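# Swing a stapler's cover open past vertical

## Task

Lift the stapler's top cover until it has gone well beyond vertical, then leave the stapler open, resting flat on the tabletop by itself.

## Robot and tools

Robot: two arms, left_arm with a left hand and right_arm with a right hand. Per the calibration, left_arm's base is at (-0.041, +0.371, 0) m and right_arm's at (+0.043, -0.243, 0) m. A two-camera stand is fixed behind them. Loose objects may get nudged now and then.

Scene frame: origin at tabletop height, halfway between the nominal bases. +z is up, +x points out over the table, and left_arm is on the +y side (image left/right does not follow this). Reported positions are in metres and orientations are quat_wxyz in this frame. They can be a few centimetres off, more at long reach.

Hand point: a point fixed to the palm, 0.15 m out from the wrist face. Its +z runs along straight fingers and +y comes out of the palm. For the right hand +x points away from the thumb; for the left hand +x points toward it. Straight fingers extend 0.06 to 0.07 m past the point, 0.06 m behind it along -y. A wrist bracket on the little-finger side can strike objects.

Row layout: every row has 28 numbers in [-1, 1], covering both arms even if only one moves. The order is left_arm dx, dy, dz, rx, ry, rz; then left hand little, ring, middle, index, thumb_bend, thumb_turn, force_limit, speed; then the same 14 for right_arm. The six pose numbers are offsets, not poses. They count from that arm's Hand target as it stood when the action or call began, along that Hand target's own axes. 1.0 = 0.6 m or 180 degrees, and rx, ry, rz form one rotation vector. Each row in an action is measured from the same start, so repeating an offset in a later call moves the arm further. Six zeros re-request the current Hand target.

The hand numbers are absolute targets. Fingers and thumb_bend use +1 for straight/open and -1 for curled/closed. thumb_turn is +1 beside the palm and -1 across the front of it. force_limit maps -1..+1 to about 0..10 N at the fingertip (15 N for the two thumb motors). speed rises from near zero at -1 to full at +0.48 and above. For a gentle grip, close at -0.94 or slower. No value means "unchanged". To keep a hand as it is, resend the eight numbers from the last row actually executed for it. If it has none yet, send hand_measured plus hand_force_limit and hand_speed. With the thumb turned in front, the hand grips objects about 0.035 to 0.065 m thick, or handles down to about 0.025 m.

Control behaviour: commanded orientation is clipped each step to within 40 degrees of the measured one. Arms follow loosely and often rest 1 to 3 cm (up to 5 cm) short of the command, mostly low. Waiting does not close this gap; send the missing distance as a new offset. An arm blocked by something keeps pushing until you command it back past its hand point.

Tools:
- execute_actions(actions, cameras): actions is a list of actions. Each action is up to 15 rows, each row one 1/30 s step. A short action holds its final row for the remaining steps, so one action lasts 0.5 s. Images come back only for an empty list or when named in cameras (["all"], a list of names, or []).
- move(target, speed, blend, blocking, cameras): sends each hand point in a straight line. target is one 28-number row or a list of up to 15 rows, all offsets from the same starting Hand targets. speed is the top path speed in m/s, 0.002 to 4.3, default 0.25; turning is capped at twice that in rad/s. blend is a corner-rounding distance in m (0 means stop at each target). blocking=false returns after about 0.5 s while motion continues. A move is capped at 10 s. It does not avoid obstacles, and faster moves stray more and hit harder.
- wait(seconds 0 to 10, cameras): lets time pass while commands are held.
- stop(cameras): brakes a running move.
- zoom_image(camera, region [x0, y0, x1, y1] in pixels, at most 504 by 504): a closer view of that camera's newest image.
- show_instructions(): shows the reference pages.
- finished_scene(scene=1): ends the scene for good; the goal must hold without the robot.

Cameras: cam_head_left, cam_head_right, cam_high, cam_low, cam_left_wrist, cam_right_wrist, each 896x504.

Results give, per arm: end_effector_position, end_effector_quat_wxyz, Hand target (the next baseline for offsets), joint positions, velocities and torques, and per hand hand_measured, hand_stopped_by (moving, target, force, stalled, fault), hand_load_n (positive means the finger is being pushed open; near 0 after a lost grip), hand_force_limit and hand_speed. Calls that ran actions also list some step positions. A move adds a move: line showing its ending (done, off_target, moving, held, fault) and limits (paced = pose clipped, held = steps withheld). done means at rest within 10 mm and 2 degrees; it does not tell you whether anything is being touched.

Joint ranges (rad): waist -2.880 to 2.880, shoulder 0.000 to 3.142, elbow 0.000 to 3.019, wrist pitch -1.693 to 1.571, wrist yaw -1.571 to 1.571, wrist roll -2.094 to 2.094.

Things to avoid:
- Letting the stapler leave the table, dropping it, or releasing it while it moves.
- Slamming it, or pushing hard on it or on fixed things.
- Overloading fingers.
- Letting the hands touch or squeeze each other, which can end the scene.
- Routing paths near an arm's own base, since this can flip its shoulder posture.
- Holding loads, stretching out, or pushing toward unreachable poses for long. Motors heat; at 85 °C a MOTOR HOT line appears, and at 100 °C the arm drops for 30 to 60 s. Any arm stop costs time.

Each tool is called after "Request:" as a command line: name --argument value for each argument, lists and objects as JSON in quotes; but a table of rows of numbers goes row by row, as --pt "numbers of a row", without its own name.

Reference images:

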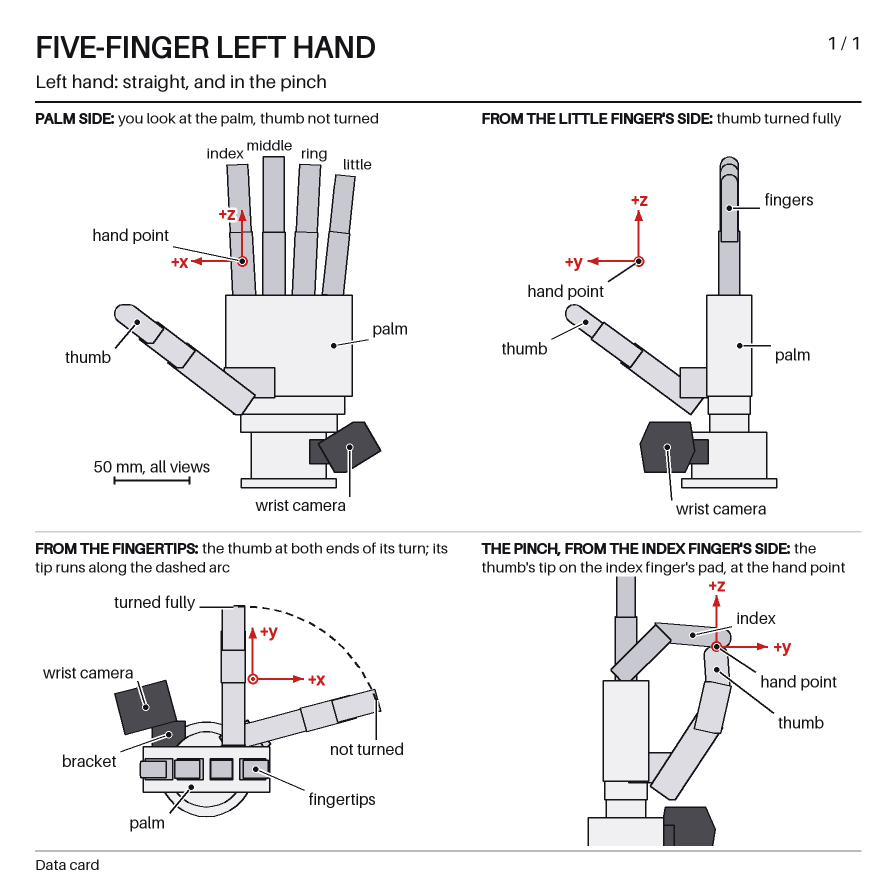

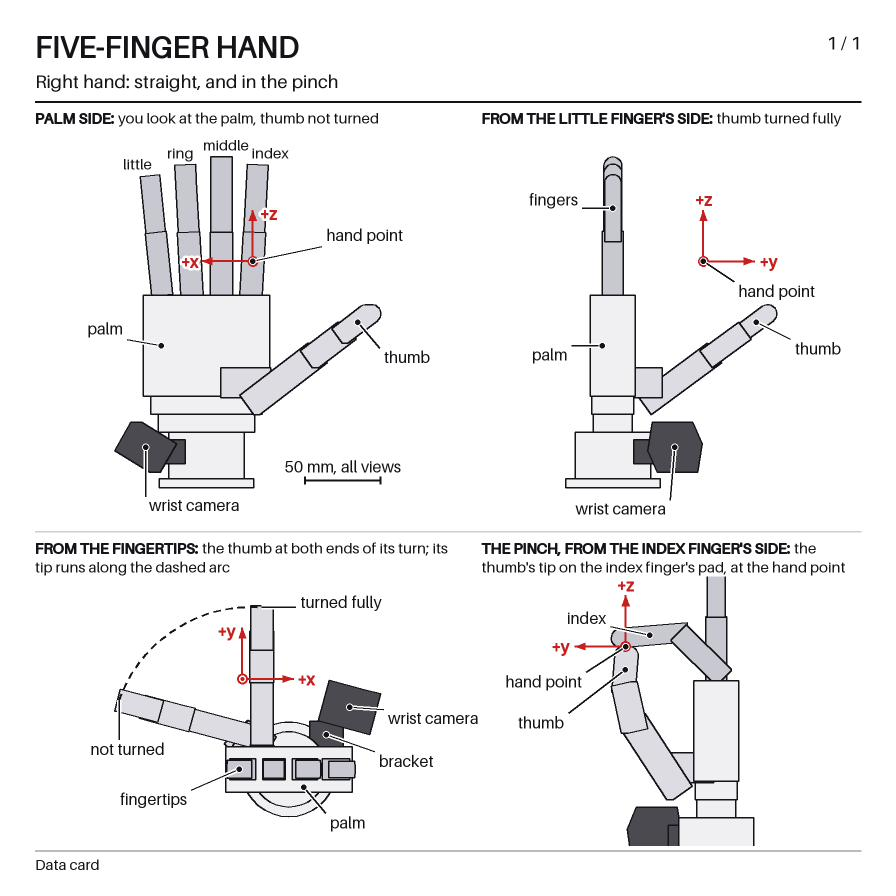

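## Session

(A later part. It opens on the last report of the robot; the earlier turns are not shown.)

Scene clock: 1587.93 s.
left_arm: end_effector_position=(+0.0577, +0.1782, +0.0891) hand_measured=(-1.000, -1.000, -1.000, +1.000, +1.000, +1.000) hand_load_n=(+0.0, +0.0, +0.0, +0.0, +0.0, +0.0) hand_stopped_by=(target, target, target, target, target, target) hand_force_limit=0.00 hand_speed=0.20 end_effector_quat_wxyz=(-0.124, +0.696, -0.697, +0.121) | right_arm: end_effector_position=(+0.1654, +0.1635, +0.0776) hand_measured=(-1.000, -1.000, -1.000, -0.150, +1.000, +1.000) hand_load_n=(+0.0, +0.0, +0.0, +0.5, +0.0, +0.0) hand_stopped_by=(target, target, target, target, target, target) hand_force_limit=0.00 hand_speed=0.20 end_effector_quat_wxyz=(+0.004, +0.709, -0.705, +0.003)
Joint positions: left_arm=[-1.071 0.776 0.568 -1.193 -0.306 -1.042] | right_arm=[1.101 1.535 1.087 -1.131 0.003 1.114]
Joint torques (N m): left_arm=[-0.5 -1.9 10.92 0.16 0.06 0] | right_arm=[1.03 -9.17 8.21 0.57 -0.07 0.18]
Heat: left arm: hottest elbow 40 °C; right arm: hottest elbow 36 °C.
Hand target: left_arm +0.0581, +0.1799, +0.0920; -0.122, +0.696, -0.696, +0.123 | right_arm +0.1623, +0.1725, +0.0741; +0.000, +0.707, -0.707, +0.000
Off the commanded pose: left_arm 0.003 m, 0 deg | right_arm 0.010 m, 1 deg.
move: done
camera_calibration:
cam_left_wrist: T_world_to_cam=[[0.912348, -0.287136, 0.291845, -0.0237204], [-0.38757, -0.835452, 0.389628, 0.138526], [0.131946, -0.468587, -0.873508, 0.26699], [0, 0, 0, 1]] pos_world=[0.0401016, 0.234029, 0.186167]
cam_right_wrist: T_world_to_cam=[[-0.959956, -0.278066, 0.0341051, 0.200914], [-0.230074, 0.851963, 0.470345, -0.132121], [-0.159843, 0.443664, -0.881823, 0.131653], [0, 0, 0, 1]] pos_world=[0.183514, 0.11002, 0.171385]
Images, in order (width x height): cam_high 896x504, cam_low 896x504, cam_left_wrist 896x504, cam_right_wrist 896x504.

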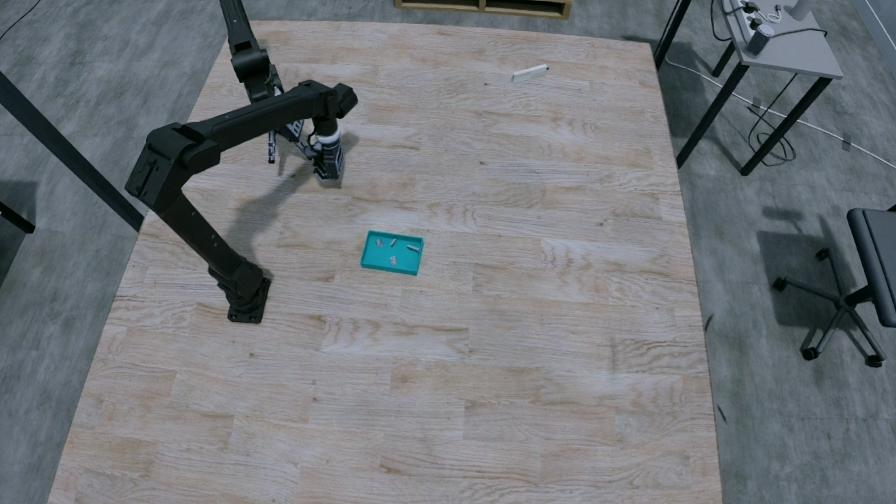

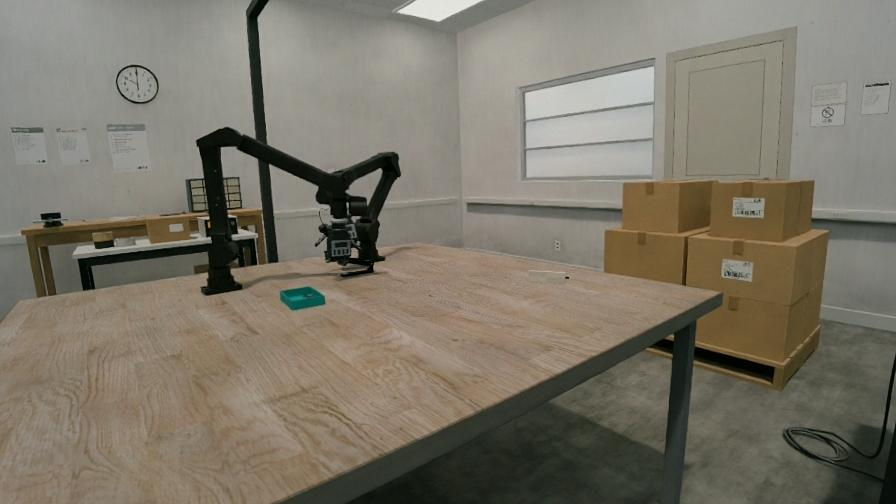

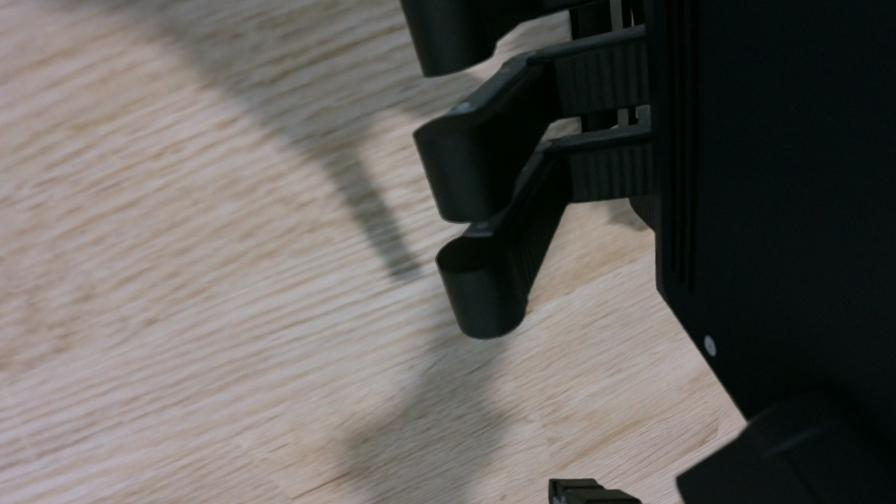

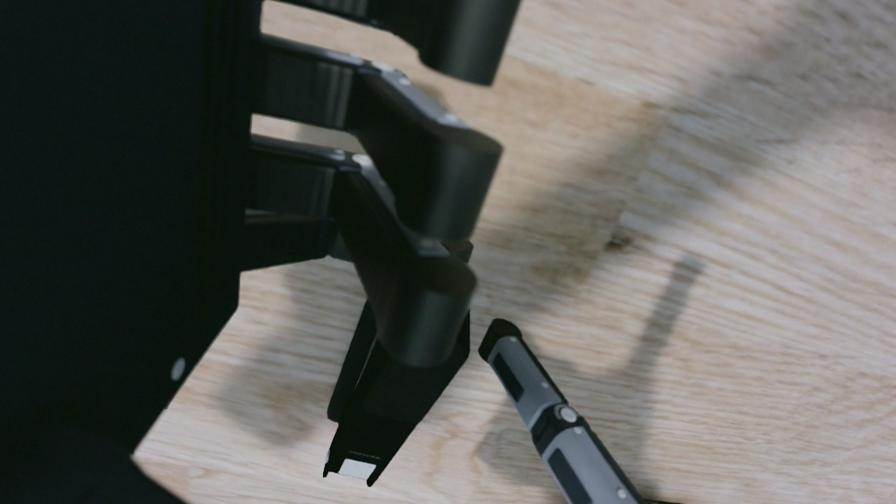

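Request:
move --target '[-0.0118,-0.001,0.1003,0,0,0,-1,-1,-1,1,1,1,0,0.2,0,0,0,0,0,0,-1,-1,-1,-0.15,1,1,0,0.2]' --speed 0.05 --cameras '["cam_high","cam_low","cam_left_wrist","cam_right_wrist"]'

Request:
zoom_image --camera "cam_low" --region '[320, 240, 376, 290]'

Request:
zoom_image --camera "cam_right_wrist" --region '[300, 220, 560, 490]'

Scene clock: 1616.87 s.
left_arm: end_effector_position=(+0.0774, +0.1810, +0.0560) hand_measured=(-1.000, -1.000, -1.000, +1.000, +1.000, +1.000) hand_load_n=(+0.0, +0.0, +0.5, -3.5, +0.0, -0.5) hand_stopped_by=(target, target, target, target, target, target) hand_force_limit=0.00 hand_speed=0.20 end_effector_quat_wxyz=(-0.116, +0.690, -0.701, +0.139) | right_arm: end_effector_position=(+0.1659, +0.1635, +0.0775) hand_measured=(-1.000, -1.000, -1.000, -0.150, +1.000, +1.000) hand_load_n=(+0.0, +0.0, +0.0, +0.5, +0.0, +0.0) hand_stopped_by=(target, target, target, target, target, target) hand_force_limit=0.00 hand_speed=0.20 end_effector_quat_wxyz=(+0.003, +0.709, -0.705, +0.004)
Joint positions: left_arm=[-0.962 0.797 0.48 -1.011 -0.274 -0.91] | right_arm=[1.101 1.535 1.087 -1.131 0.005 1.114]
Joint torques (N m): left_arm=[-0.56 3.55 7.35 2.18 -0.33 -0.09] | right_arm=[0.32 -8.82 8.18 0.58 -0.19 0.18]
Heat: left arm: hottest elbow 39 °C; right arm: hottest elbow 36 °C.
Hand target: left_arm +0.0792, +0.1868, +0.0358; -0.122, +0.696, -0.696, +0.123 | right_arm +0.1623, +0.1726, +0.0741; -0.001, +0.707, -0.707, +0.000
Off the commanded pose: left_arm 0.021 m, 2 deg | right_arm 0.010 m, 1 deg.
move: off_target (left_arm)
camera_calibration:
cam_left_wrist: T_world_to_cam=[[0.901835, -0.296747, 0.314062, -0.0298653], [-0.410983, -0.813479, 0.411515, 0.158001], [0.133367, -0.500193, -0.855582, 0.241318], [0, 0, 0, 1]] pos_world=[0.0596853, 0.240373, 0.150827]
cam_right_wrist: T_world_to_cam=[[-0.960028, -0.278077, 0.0319159, 0.201504], [-0.231209, 0.852112, 0.469517, -0.131693], [-0.157758, 0.443371, -0.882346, 0.131338], [0, 0, 0, 1]] pos_world=[0.183721, 0.110019, 0.171287]
Images, in order (width x height): cam_high 896x504, cam_low 896x504, cam_left_wrist 896x504, cam_right_wrist 896x504.

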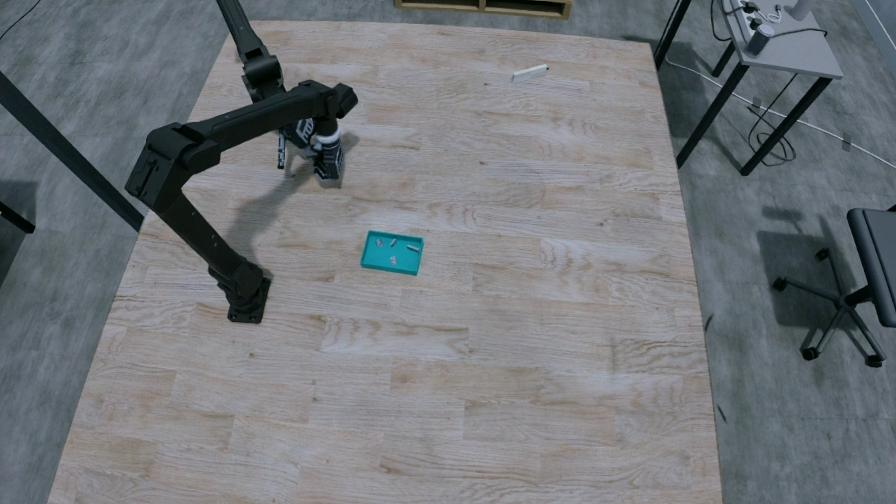

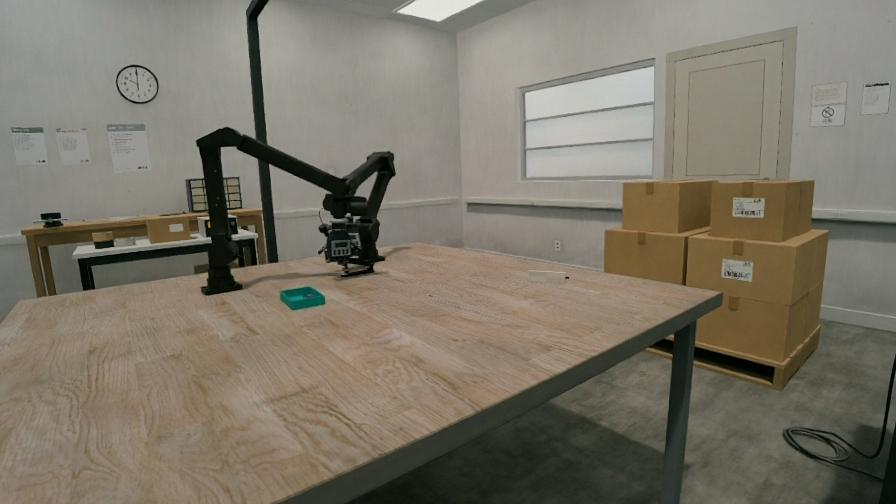

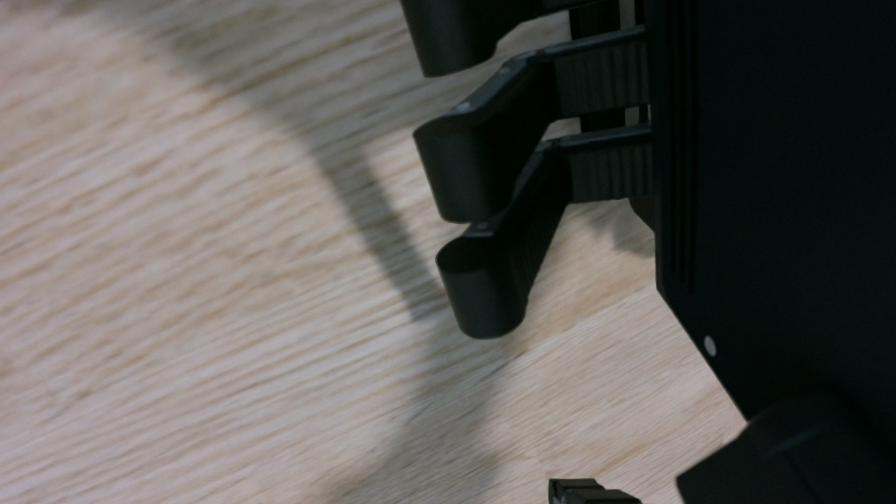

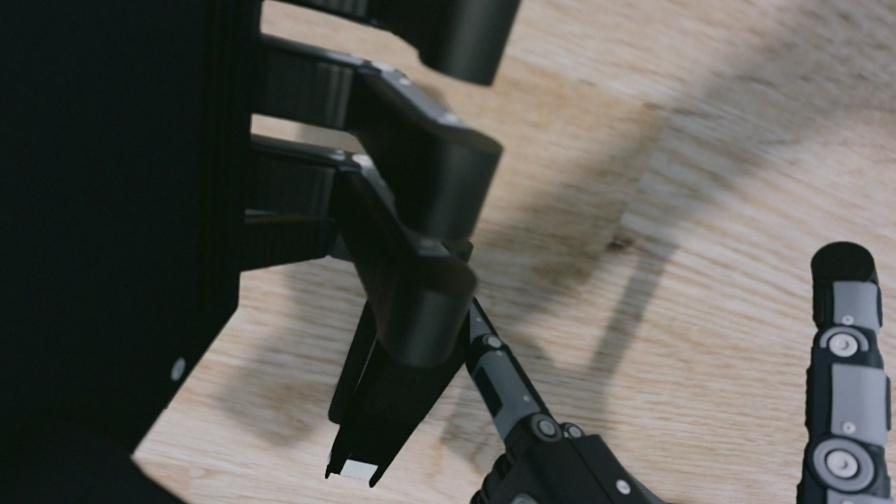

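Scaled by 9.000 from the camera's 896x504 image, which has a finer 1280x720 frame.

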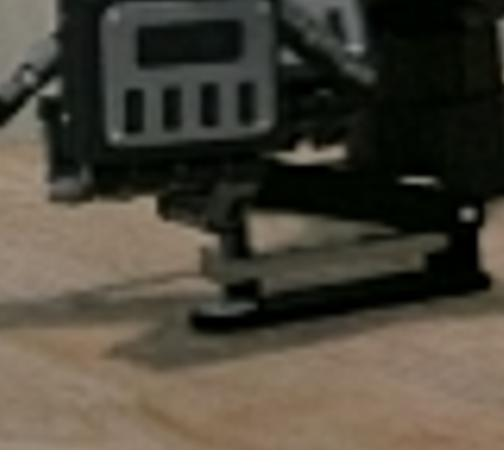

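Scaled by 1.867 from the camera's 896x504 image, which has a finer 1280x720 frame.

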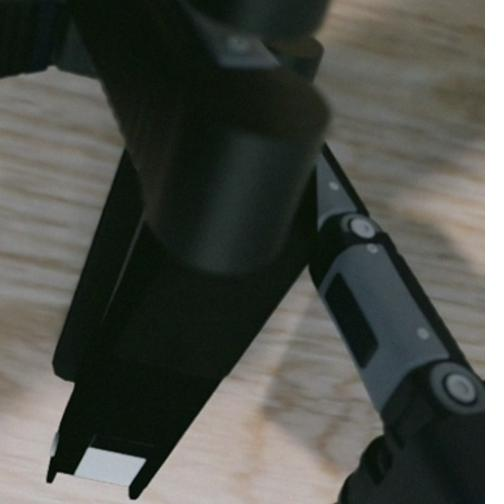

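Request:
move --target '[0,0,0,0,0,0,-1,-1,-1,1,1,1,0,0.2,-0.037,0.0,0.003,0,0,0,-1,-1,-1,-0.15,1,1,0,0.2]' --speed 0.05 --cameras '["cam_low","cam_right_wrist"]'

Request:
zoom_image --camera "cam_low" --region '[320, 240, 376, 290]'

Scene clock: 1637.20 s.
left_arm: end_effector_position=(+0.0774, +0.1810, +0.0560) hand_measured=(-1.000, -1.000, -1.000, +1.000, +1.000, +1.000) hand_load_n=(+0.0, +0.0, +0.0, -3.5, +0.0, +0.0) hand_stopped_by=(target, target, target, target, target, target) hand_force_limit=0.00 hand_speed=0.20 end_effector_quat_wxyz=(-0.116, +0.690, -0.701, +0.139) | right_arm: end_effector_position=(+0.1630, +0.1623, +0.0595) hand_measured=(-1.000, -1.000, -1.000, -0.150, +1.000, +1.000) hand_load_n=(+0.0, +0.0, +0.0, +0.5, -0.5, +0.0) hand_stopped_by=(target, target, target, target, target, target) hand_force_limit=0.00 hand_speed=0.20 end_effector_quat_wxyz=(+0.023, +0.708, -0.706, +0.014)
Joint positions: left_arm=[-0.962 0.797 0.48 -1.011 -0.274 -0.91] | right_arm=[1.109 1.58 1.087 -1.131 0.011 1.124]
Joint torques (N m): left_arm=[-0.15 3.14 7.72 2.51 -0.27 -0.08] | right_arm=[1.38 -9 11.81 0.39 -0.43 0.27]
Heat: left arm: hottest elbow 37 °C; right arm: hottest elbow 36 °C.
Hand target: left_arm +0.0792, +0.1868, +0.0358; -0.122, +0.696, -0.696, +0.123 | right_arm +0.1622, +0.1948, +0.0723; -0.001, +0.707, -0.707, +0.000
Off the commanded pose: left_arm 0.021 m, 2 deg | right_arm 0.035 m, 3 deg.
move: off_target (left_arm, right_arm)
camera_calibration:
cam_right_wrist: T_world_to_cam=[[-0.960008, -0.274152, 0.0567937, 0.19691], [-0.223157, 0.871784, 0.436111, -0.125396], [-0.169073, 0.405996, -0.898099, 0.124398], [0, 0, 0, 1]] pos_world=[0.182085, 0.112797, 0.155225]
Images, in order (width x height): cam_low 896x504, cam_right_wrist 896x504.

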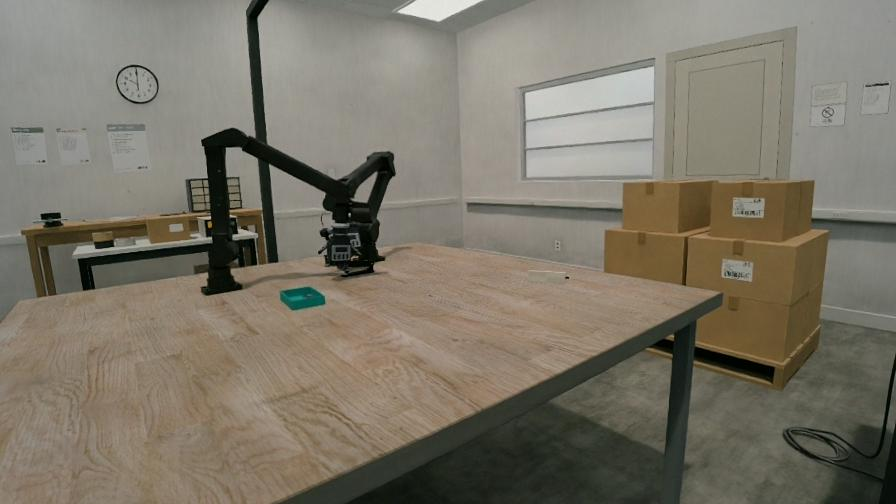

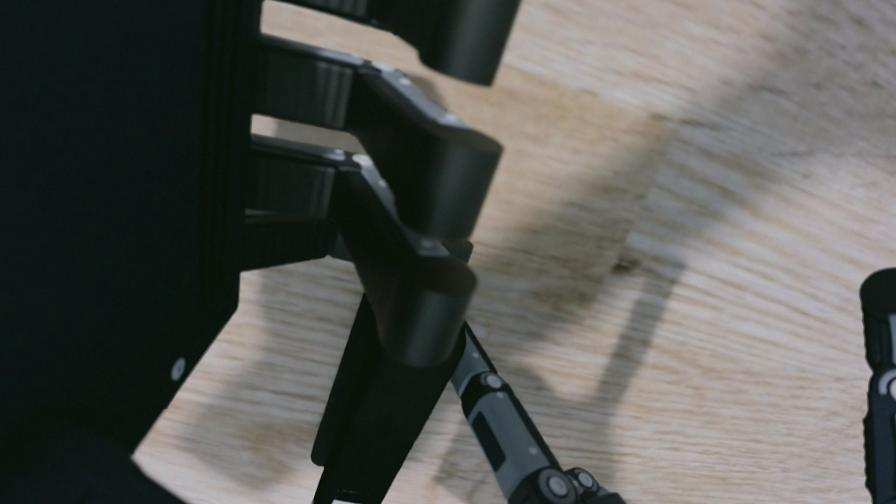

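Scaled by 9.000 from the camera's 896x504 image, which has a finer 1280x720 frame.

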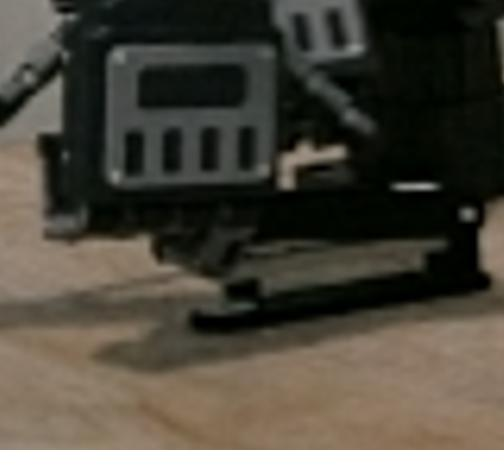

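Request:
move --target '[0,0,0,0,0,0,-1,-1,-1,1,1,1,0,0.2,0.0667,-0.0017,0.05,0,0,0,-1,-1,-1,-0.15,1,1,0,0.2]' --speed 0.06 --cameras '["cam_low","cam_right_wrist"]'

Request:
zoom_image --camera "cam_low" --region '[320, 240, 376, 290]'

Scene clock: 1655.07 s.
left_arm: end_effector_position=(+0.0774, +0.1810, +0.0560) hand_measured=(-1.000, -1.000, -1.000, +1.000, +1.000, +1.000) hand_load_n=(+0.0, +0.0, +0.0, -3.5, +0.0, +0.0) hand_stopped_by=(target, target, target, target, target, target) hand_force_limit=0.00 hand_speed=0.20 end_effector_quat_wxyz=(-0.116, +0.690, -0.701, +0.139) | right_arm: end_effector_position=(+0.1586, +0.1549, +0.0400) hand_measured=(-1.000, -1.000, -1.000, -0.150, +1.000, +1.000) hand_load_n=(+0.0, +0.0, +0.0, +0.0, +0.0, +0.0) hand_stopped_by=(target, target, target, target, target, target) hand_force_limit=0.00 hand_speed=0.20 end_effector_quat_wxyz=(+0.006, +0.708, -0.707, +0.004)
Joint positions: left_arm=[-0.962 0.797 0.48 -1.011 -0.274 -0.91] | right_arm=[1.107 1.561 1.005 -1.028 0.004 1.124]
Joint torques (N m): left_arm=[-0.97 3.31 7.51 2.28 -0.3 -0.13] | right_arm=[-1.44 -10.58 6.98 0.28 -0.09 -0.14]
Heat: left arm: hottest elbow 35 °C; right arm: hottest elbow 37 °C.
Hand target: left_arm +0.0792, +0.1868, +0.0358; -0.122, +0.696, -0.696, +0.123 | right_arm +0.1633, +0.1547, +0.0423; +0.000, +0.707, -0.707, +0.000
Off the commanded pose: left_arm 0.021 m, 2 deg | right_arm 0.005 m, 1 deg.
move: off_target (left_arm)
camera_calibration:
cam_right_wrist: T_world_to_cam=[[-0.960967, -0.274247, 0.0364856, 0.192726], [-0.226262, 0.854928, 0.466801, -0.109529], [-0.159211, 0.440325, -0.883609, 0.101721], [0, 0, 0, 1]] pos_world=[0.176616, 0.101704, 0.133978]
Images, in order (width x height): cam_low 896x504, cam_right_wrist 896x504.

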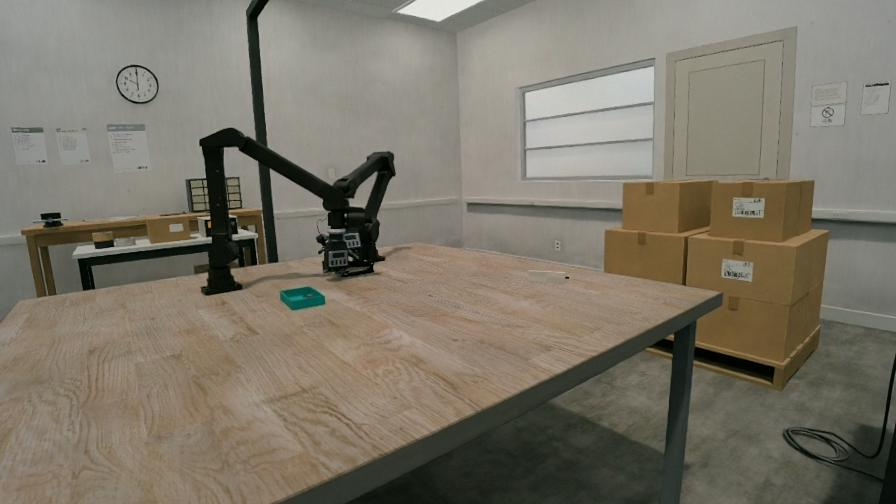

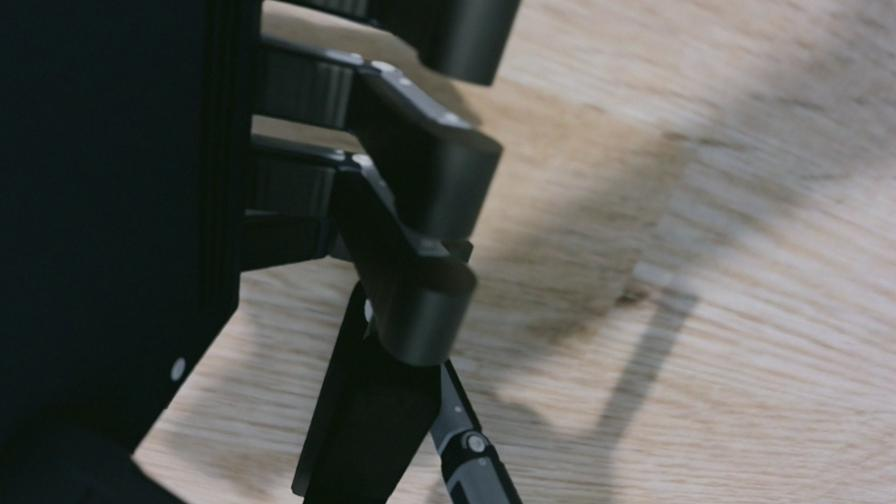

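Scaled by 9.000 from the camera's 896x504 image, which has a finer 1280x720 frame.

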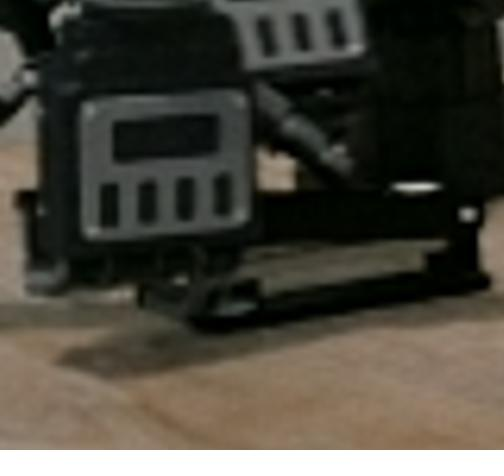

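Request:
move --target '[0,0,0,0,0,0,-1,-1,-1,1,1,1,0,0.2,-0.05,-0.008,-0.01,0,0,0,-1,-1,-1,-0.15,1,1,0,0.2]' --speed 0.05 --cameras '["cam_low","cam_right_wrist"]'

Request:
zoom_image --camera "cam_low" --region '[320, 240, 376, 290]'

Scene clock: 1666.83 s.
left_arm: end_effector_position=(+0.0774, +0.1810, +0.0560) hand_measured=(-1.000, -1.000, -1.000, +1.000, +1.000, +1.000) hand_load_n=(+0.0, +0.5, +0.0, -3.5, +0.0, -0.5) hand_stopped_by=(target, target, target, target, target, target) hand_force_limit=0.00 hand_speed=0.20 end_effector_quat_wxyz=(-0.116, +0.690, -0.701, +0.139) | right_arm: end_effector_position=(+0.1649, +0.1680, +0.0423) hand_measured=(-1.000, -1.000, -1.000, -0.150, +1.000, +1.000) hand_load_n=(+0.0, +0.0, +0.0, +0.0, +0.0, +0.0) hand_stopped_by=(target, target, target, target, target, target) hand_force_limit=0.00 hand_speed=0.20 end_effector_quat_wxyz=(+0.007, +0.708, -0.707, +0.004)
Joint positions: left_arm=[-0.962 0.797 0.48 -1.011 -0.274 -0.91] | right_arm=[1.107 1.594 1.053 -1.046 0.004 1.124]
Joint torques (N m): left_arm=[-0.26 3.72 7.41 2.58 -0.33 -0.14] | right_arm=[0.38 -9 10.65 -0.24 -0.09 0.1]
Heat: left arm: hottest elbow 35 °C; right arm: hottest elbow 37 °C.
Hand target: left_arm +0.0792, +0.1868, +0.0358; -0.122, +0.696, -0.696, +0.123 | right_arm +0.1681, +0.1848, +0.0483; -0.001, +0.707, -0.707, +0.000
Off the commanded pose: left_arm 0.021 m, 2 deg | right_arm 0.018 m, 1 deg.
move: off_target (left_arm, right_arm)
camera_calibration:
cam_right_wrist: T_world_to_cam=[[-0.960918, -0.274139, 0.0385242, 0.202158], [-0.22563, 0.856197, 0.464777, -0.120636], [-0.160398, 0.43792, -0.88459, 0.0995865], [0, 0, 0, 1]] pos_world=[0.183012, 0.115096, 0.136374]
Images, in order (width x height): cam_low 896x504, cam_right_wrist 896x504.

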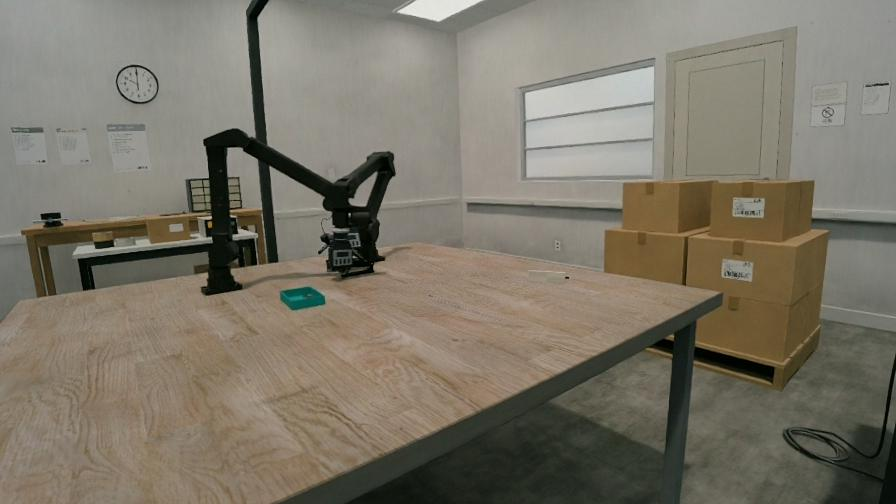

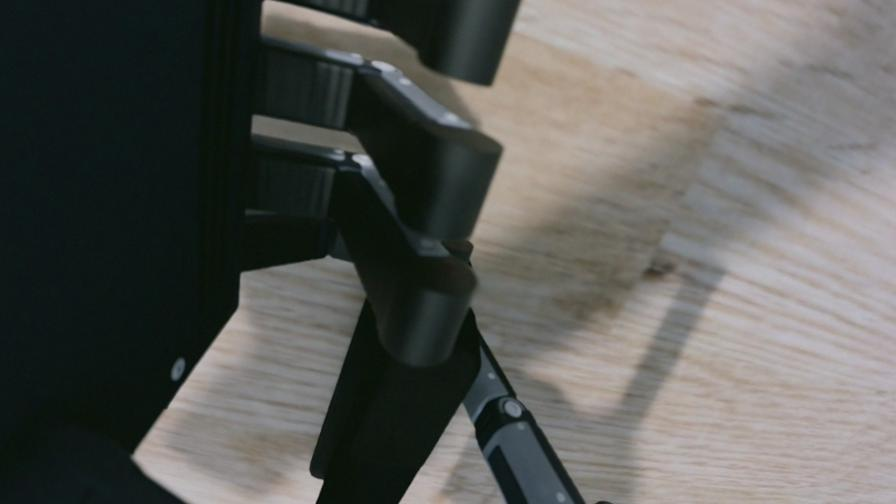

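Scaled by 9.000 from the camera's 896x504 image, which has a finer 1280x720 frame.

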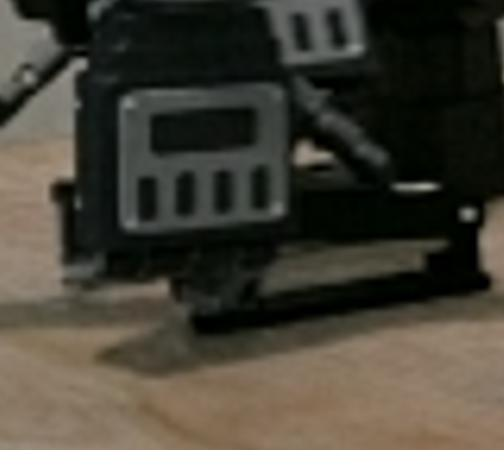

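Request:
move --pt "0 0 0 0 0 0 -1 -1 -1 1 1 1 0 0.2 -0.007 0.0 0.0 0 0 0 -1 -1 -1 -0.15 1 1 0 0.2" --pt "0 0 0 0 0 0 -1 -1 -1 1 1 1 0 0.2 -0.0187 0.0 -0.0445 0 0 0 -1 -1 -1 -0.15 1 1 0 0.2" --pt "0 0 0 0 0 0 -1 -1 -1 1 1 1 0 0.2 -0.0253 0.002 -0.0745 0 0 0 -1 -1 -1 -0.15 1 1 0 0.2" --speed 0.05 --blend 0.004 --cameras '["cam_low","cam_right_wrist","cam_left_wrist"]'

Request:
zoom_image --camera "cam_low" --region '[320, 240, 376, 290]'

Scene clock: 1696.27 s.
left_arm: end_effector_position=(+0.0774, +0.1810, +0.0560) hand_measured=(-1.000, -1.000, -1.000, +1.000, +1.000, +1.000) hand_load_n=(+0.0, +0.0, +0.0, -3.5, +0.0, +0.0) hand_stopped_by=(target, target, target, target, target, target) hand_force_limit=0.00 hand_speed=0.20 end_effector_quat_wxyz=(-0.116, +0.690, -0.701, +0.139) | right_arm: end_effector_position=(+0.1647, +0.1745, +0.0718) hand_measured=(-1.000, -1.000, -1.000, -0.150, +1.000, +1.000) hand_load_n=(+0.0, +0.0, +0.0, +1.0, +0.0, +0.0) hand_stopped_by=(target, target, target, target, target, target) hand_force_limit=0.00 hand_speed=0.20 end_effector_quat_wxyz=(+0.027, +0.709, -0.704, +0.012)
Joint positions: left_arm=[-0.962 0.797 0.48 -1.011 -0.274 -0.91] | right_arm=[1.115 1.598 1.145 -1.176 0.005 1.127]
Joint torques (N m): left_arm=[-1.08 3.6 7.39 2.17 -0.3 -0.18] | right_arm=[1.44 -11.52 11.71 -0.16 -0.19 0.2]
Heat: left arm: hottest elbow 34 °C; right arm: hottest elbow 38 °C.
Hand target: left_arm +0.0792, +0.1868, +0.0358; -0.122, +0.696, -0.696, +0.123 | right_arm +0.1669, +0.1999, +0.0930; -0.001, +0.707, -0.707, +0.000
Off the commanded pose: left_arm 0.021 m, 2 deg | right_arm 0.033 m, 3 deg.
move: off_target (left_arm, right_arm); blend cut to 0.0023 m at target 1
camera_calibration:
cam_left_wrist: T_world_to_cam=[[0.901835, -0.296747, 0.314062, -0.0298653], [-0.410983, -0.813479, 0.411515, 0.158001], [0.133367, -0.500193, -0.855582, 0.241318], [0, 0, 0, 1]] pos_world=[0.0596853, 0.240373, 0.150827]
cam_right_wrist: T_world_to_cam=[[-0.95867, -0.276882, 0.06548, 0.200803], [-0.222396, 0.872776, 0.434514, -0.141243], [-0.177459, 0.401993, -0.898282, 0.132798], [0, 0, 0, 1]] pos_world=[0.184658, 0.125488, 0.167514]
Images, in order (width x height): cam_low 896x504, cam_left_wrist 896x504, cam_right_wrist 896x504.

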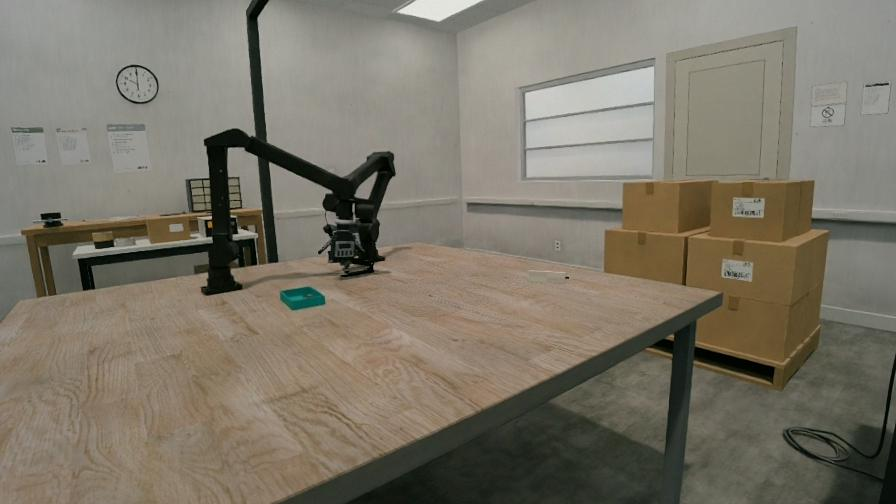

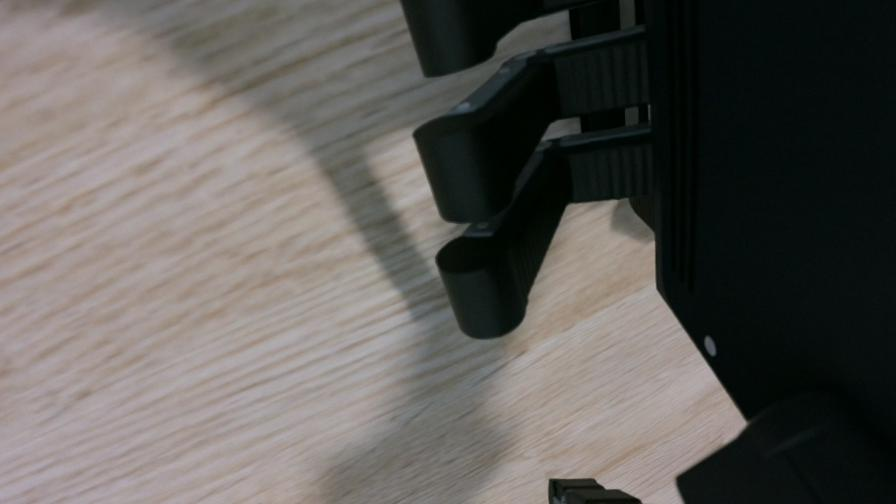

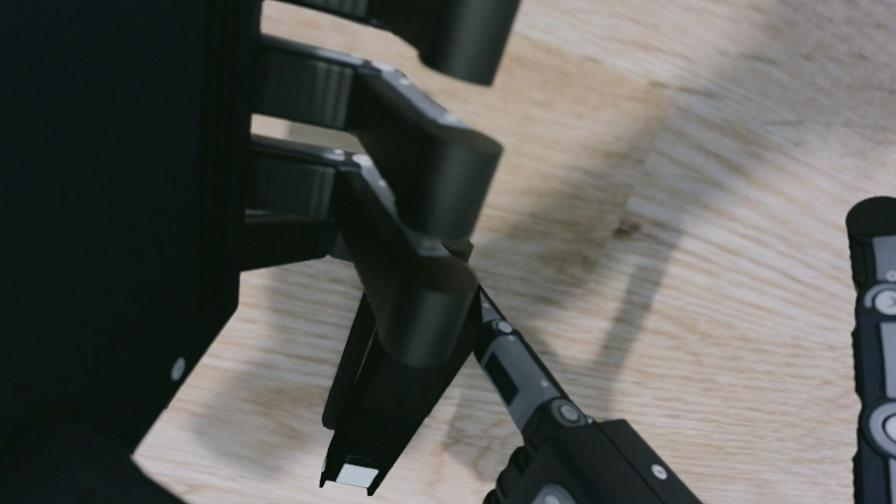

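Scaled by 9.000 from the camera's 896x504 image, which has a finer 1280x720 frame.

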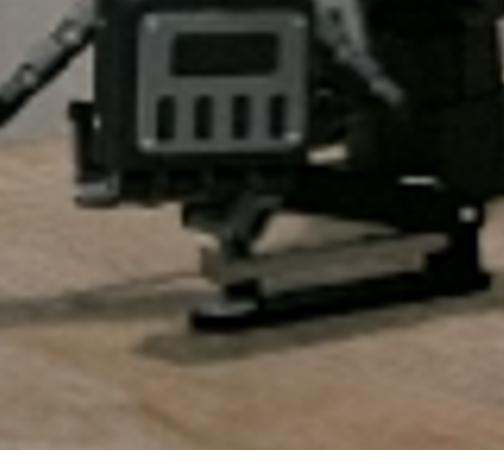

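Request:
move --pt "0 0 0 0 0 0 -1 -1 -1 1 1 1 0 0.2 -0.0317 0.0 -0.0467 0 0 0 -1 -1 -1 -0.15 1 1 0 0.2" --pt "0 0 0 0 0 0 -1 -1 -1 1 1 1 0 0.2 -0.0617 -0.0017 -0.075 0 0 0 -1 -1 -1 -0.15 1 1 0 0.2" --speed 0.05 --blend 0.01 --cameras '["cam_low","cam_right_wrist","cam_high"]'

Request:
zoom_image --camera "cam_low" --region '[320, 220, 386, 290]'

Scene clock: 1707.50 s.
left_arm: end_effector_position=(+0.0774, +0.1810, +0.0560) hand_measured=(-1.000, -1.000, -1.000, +1.000, +1.000, +1.000) hand_load_n=(+0.0, +0.0, +0.0, -3.0, +0.0, +0.0) hand_stopped_by=(target, target, target, target, target, target) hand_force_limit=0.00 hand_speed=0.20 end_effector_quat_wxyz=(-0.116, +0.690, -0.701, +0.139) | right_arm: end_effector_position=(+0.1667, +0.2104, +0.1375) hand_measured=(-1.000, -1.000, -1.000, -0.150, +1.000, +1.000) hand_load_n=(+0.0, +0.5, +0.0, -4.0, +0.0, +0.0) hand_stopped_by=(target, target, target, target, target, target) hand_force_limit=0.00 hand_speed=0.20 end_effector_quat_wxyz=(+0.011, +0.716, -0.698, +0.006)
Joint positions: left_arm=[-0.962 0.797 0.48 -1.011 -0.274 -0.91] | right_arm=[1.144 1.601 1.333 -1.328 0.004 1.136]
Joint torques (N m): left_arm=[-1.2 4.25 7.42 2.24 -0.28 -0.08] | right_arm=[1.03 -8.41 11.95 0.49 -0.18 0.41]
Heat: left arm: hottest elbow 34 °C; right arm: hottest elbow 39 °C.
Hand target: left_arm +0.0792, +0.1868, +0.0358; -0.122, +0.696, -0.696, +0.123 | right_arm +0.1677, +0.2369, +0.1381; -0.001, +0.707, -0.707, +0.000
Off the commanded pose: left_arm 0.021 m, 2 deg | right_arm 0.026 m, 2 deg.
move: off_target (left_arm, right_arm)
camera_calibration:
cam_right_wrist: T_world_to_cam=[[-0.953812, -0.297197, 0.0437729, 0.214806], [-0.245227, 0.854473, 0.457973, -0.196212], [-0.173511, 0.426085, -0.887888, 0.170634], [0, 0, 0, 1]] pos_world=[0.186375, 0.158793, 0.231961]
Images, in order (width x height): cam_high 896x504, cam_low 896x504, cam_right_wrist 896x504.

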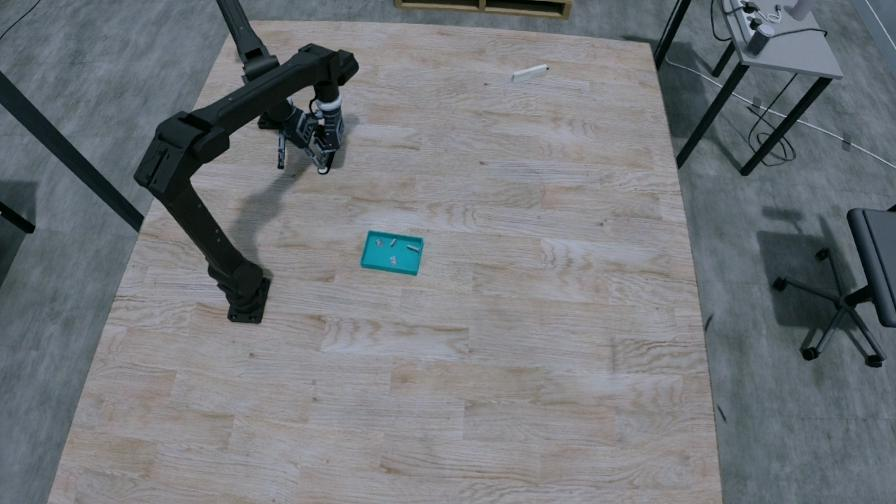

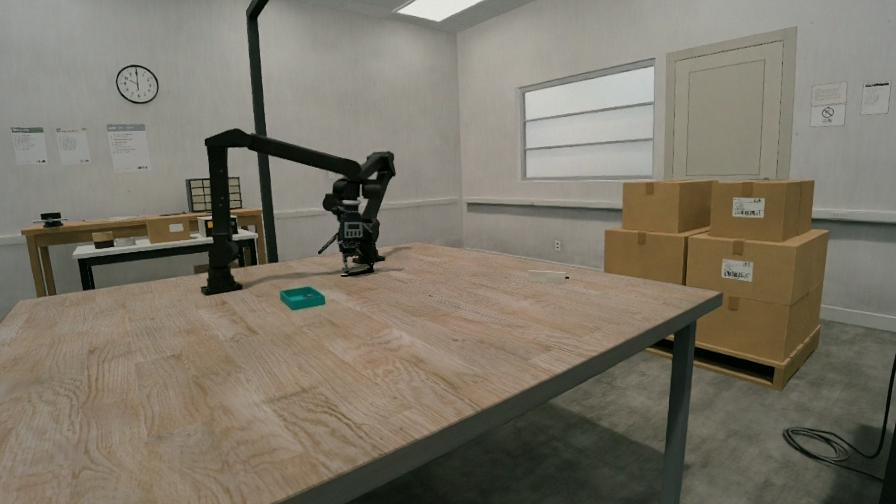

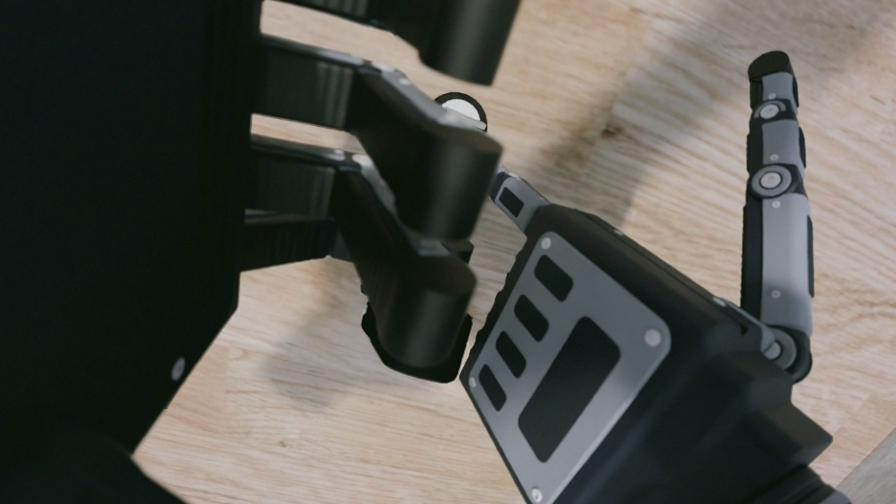

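Scaled by 7.200 from the camera's 896x504 image, which has a finer 1280x720 frame.

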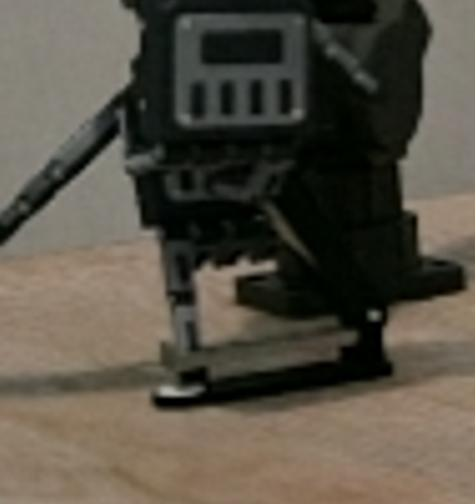

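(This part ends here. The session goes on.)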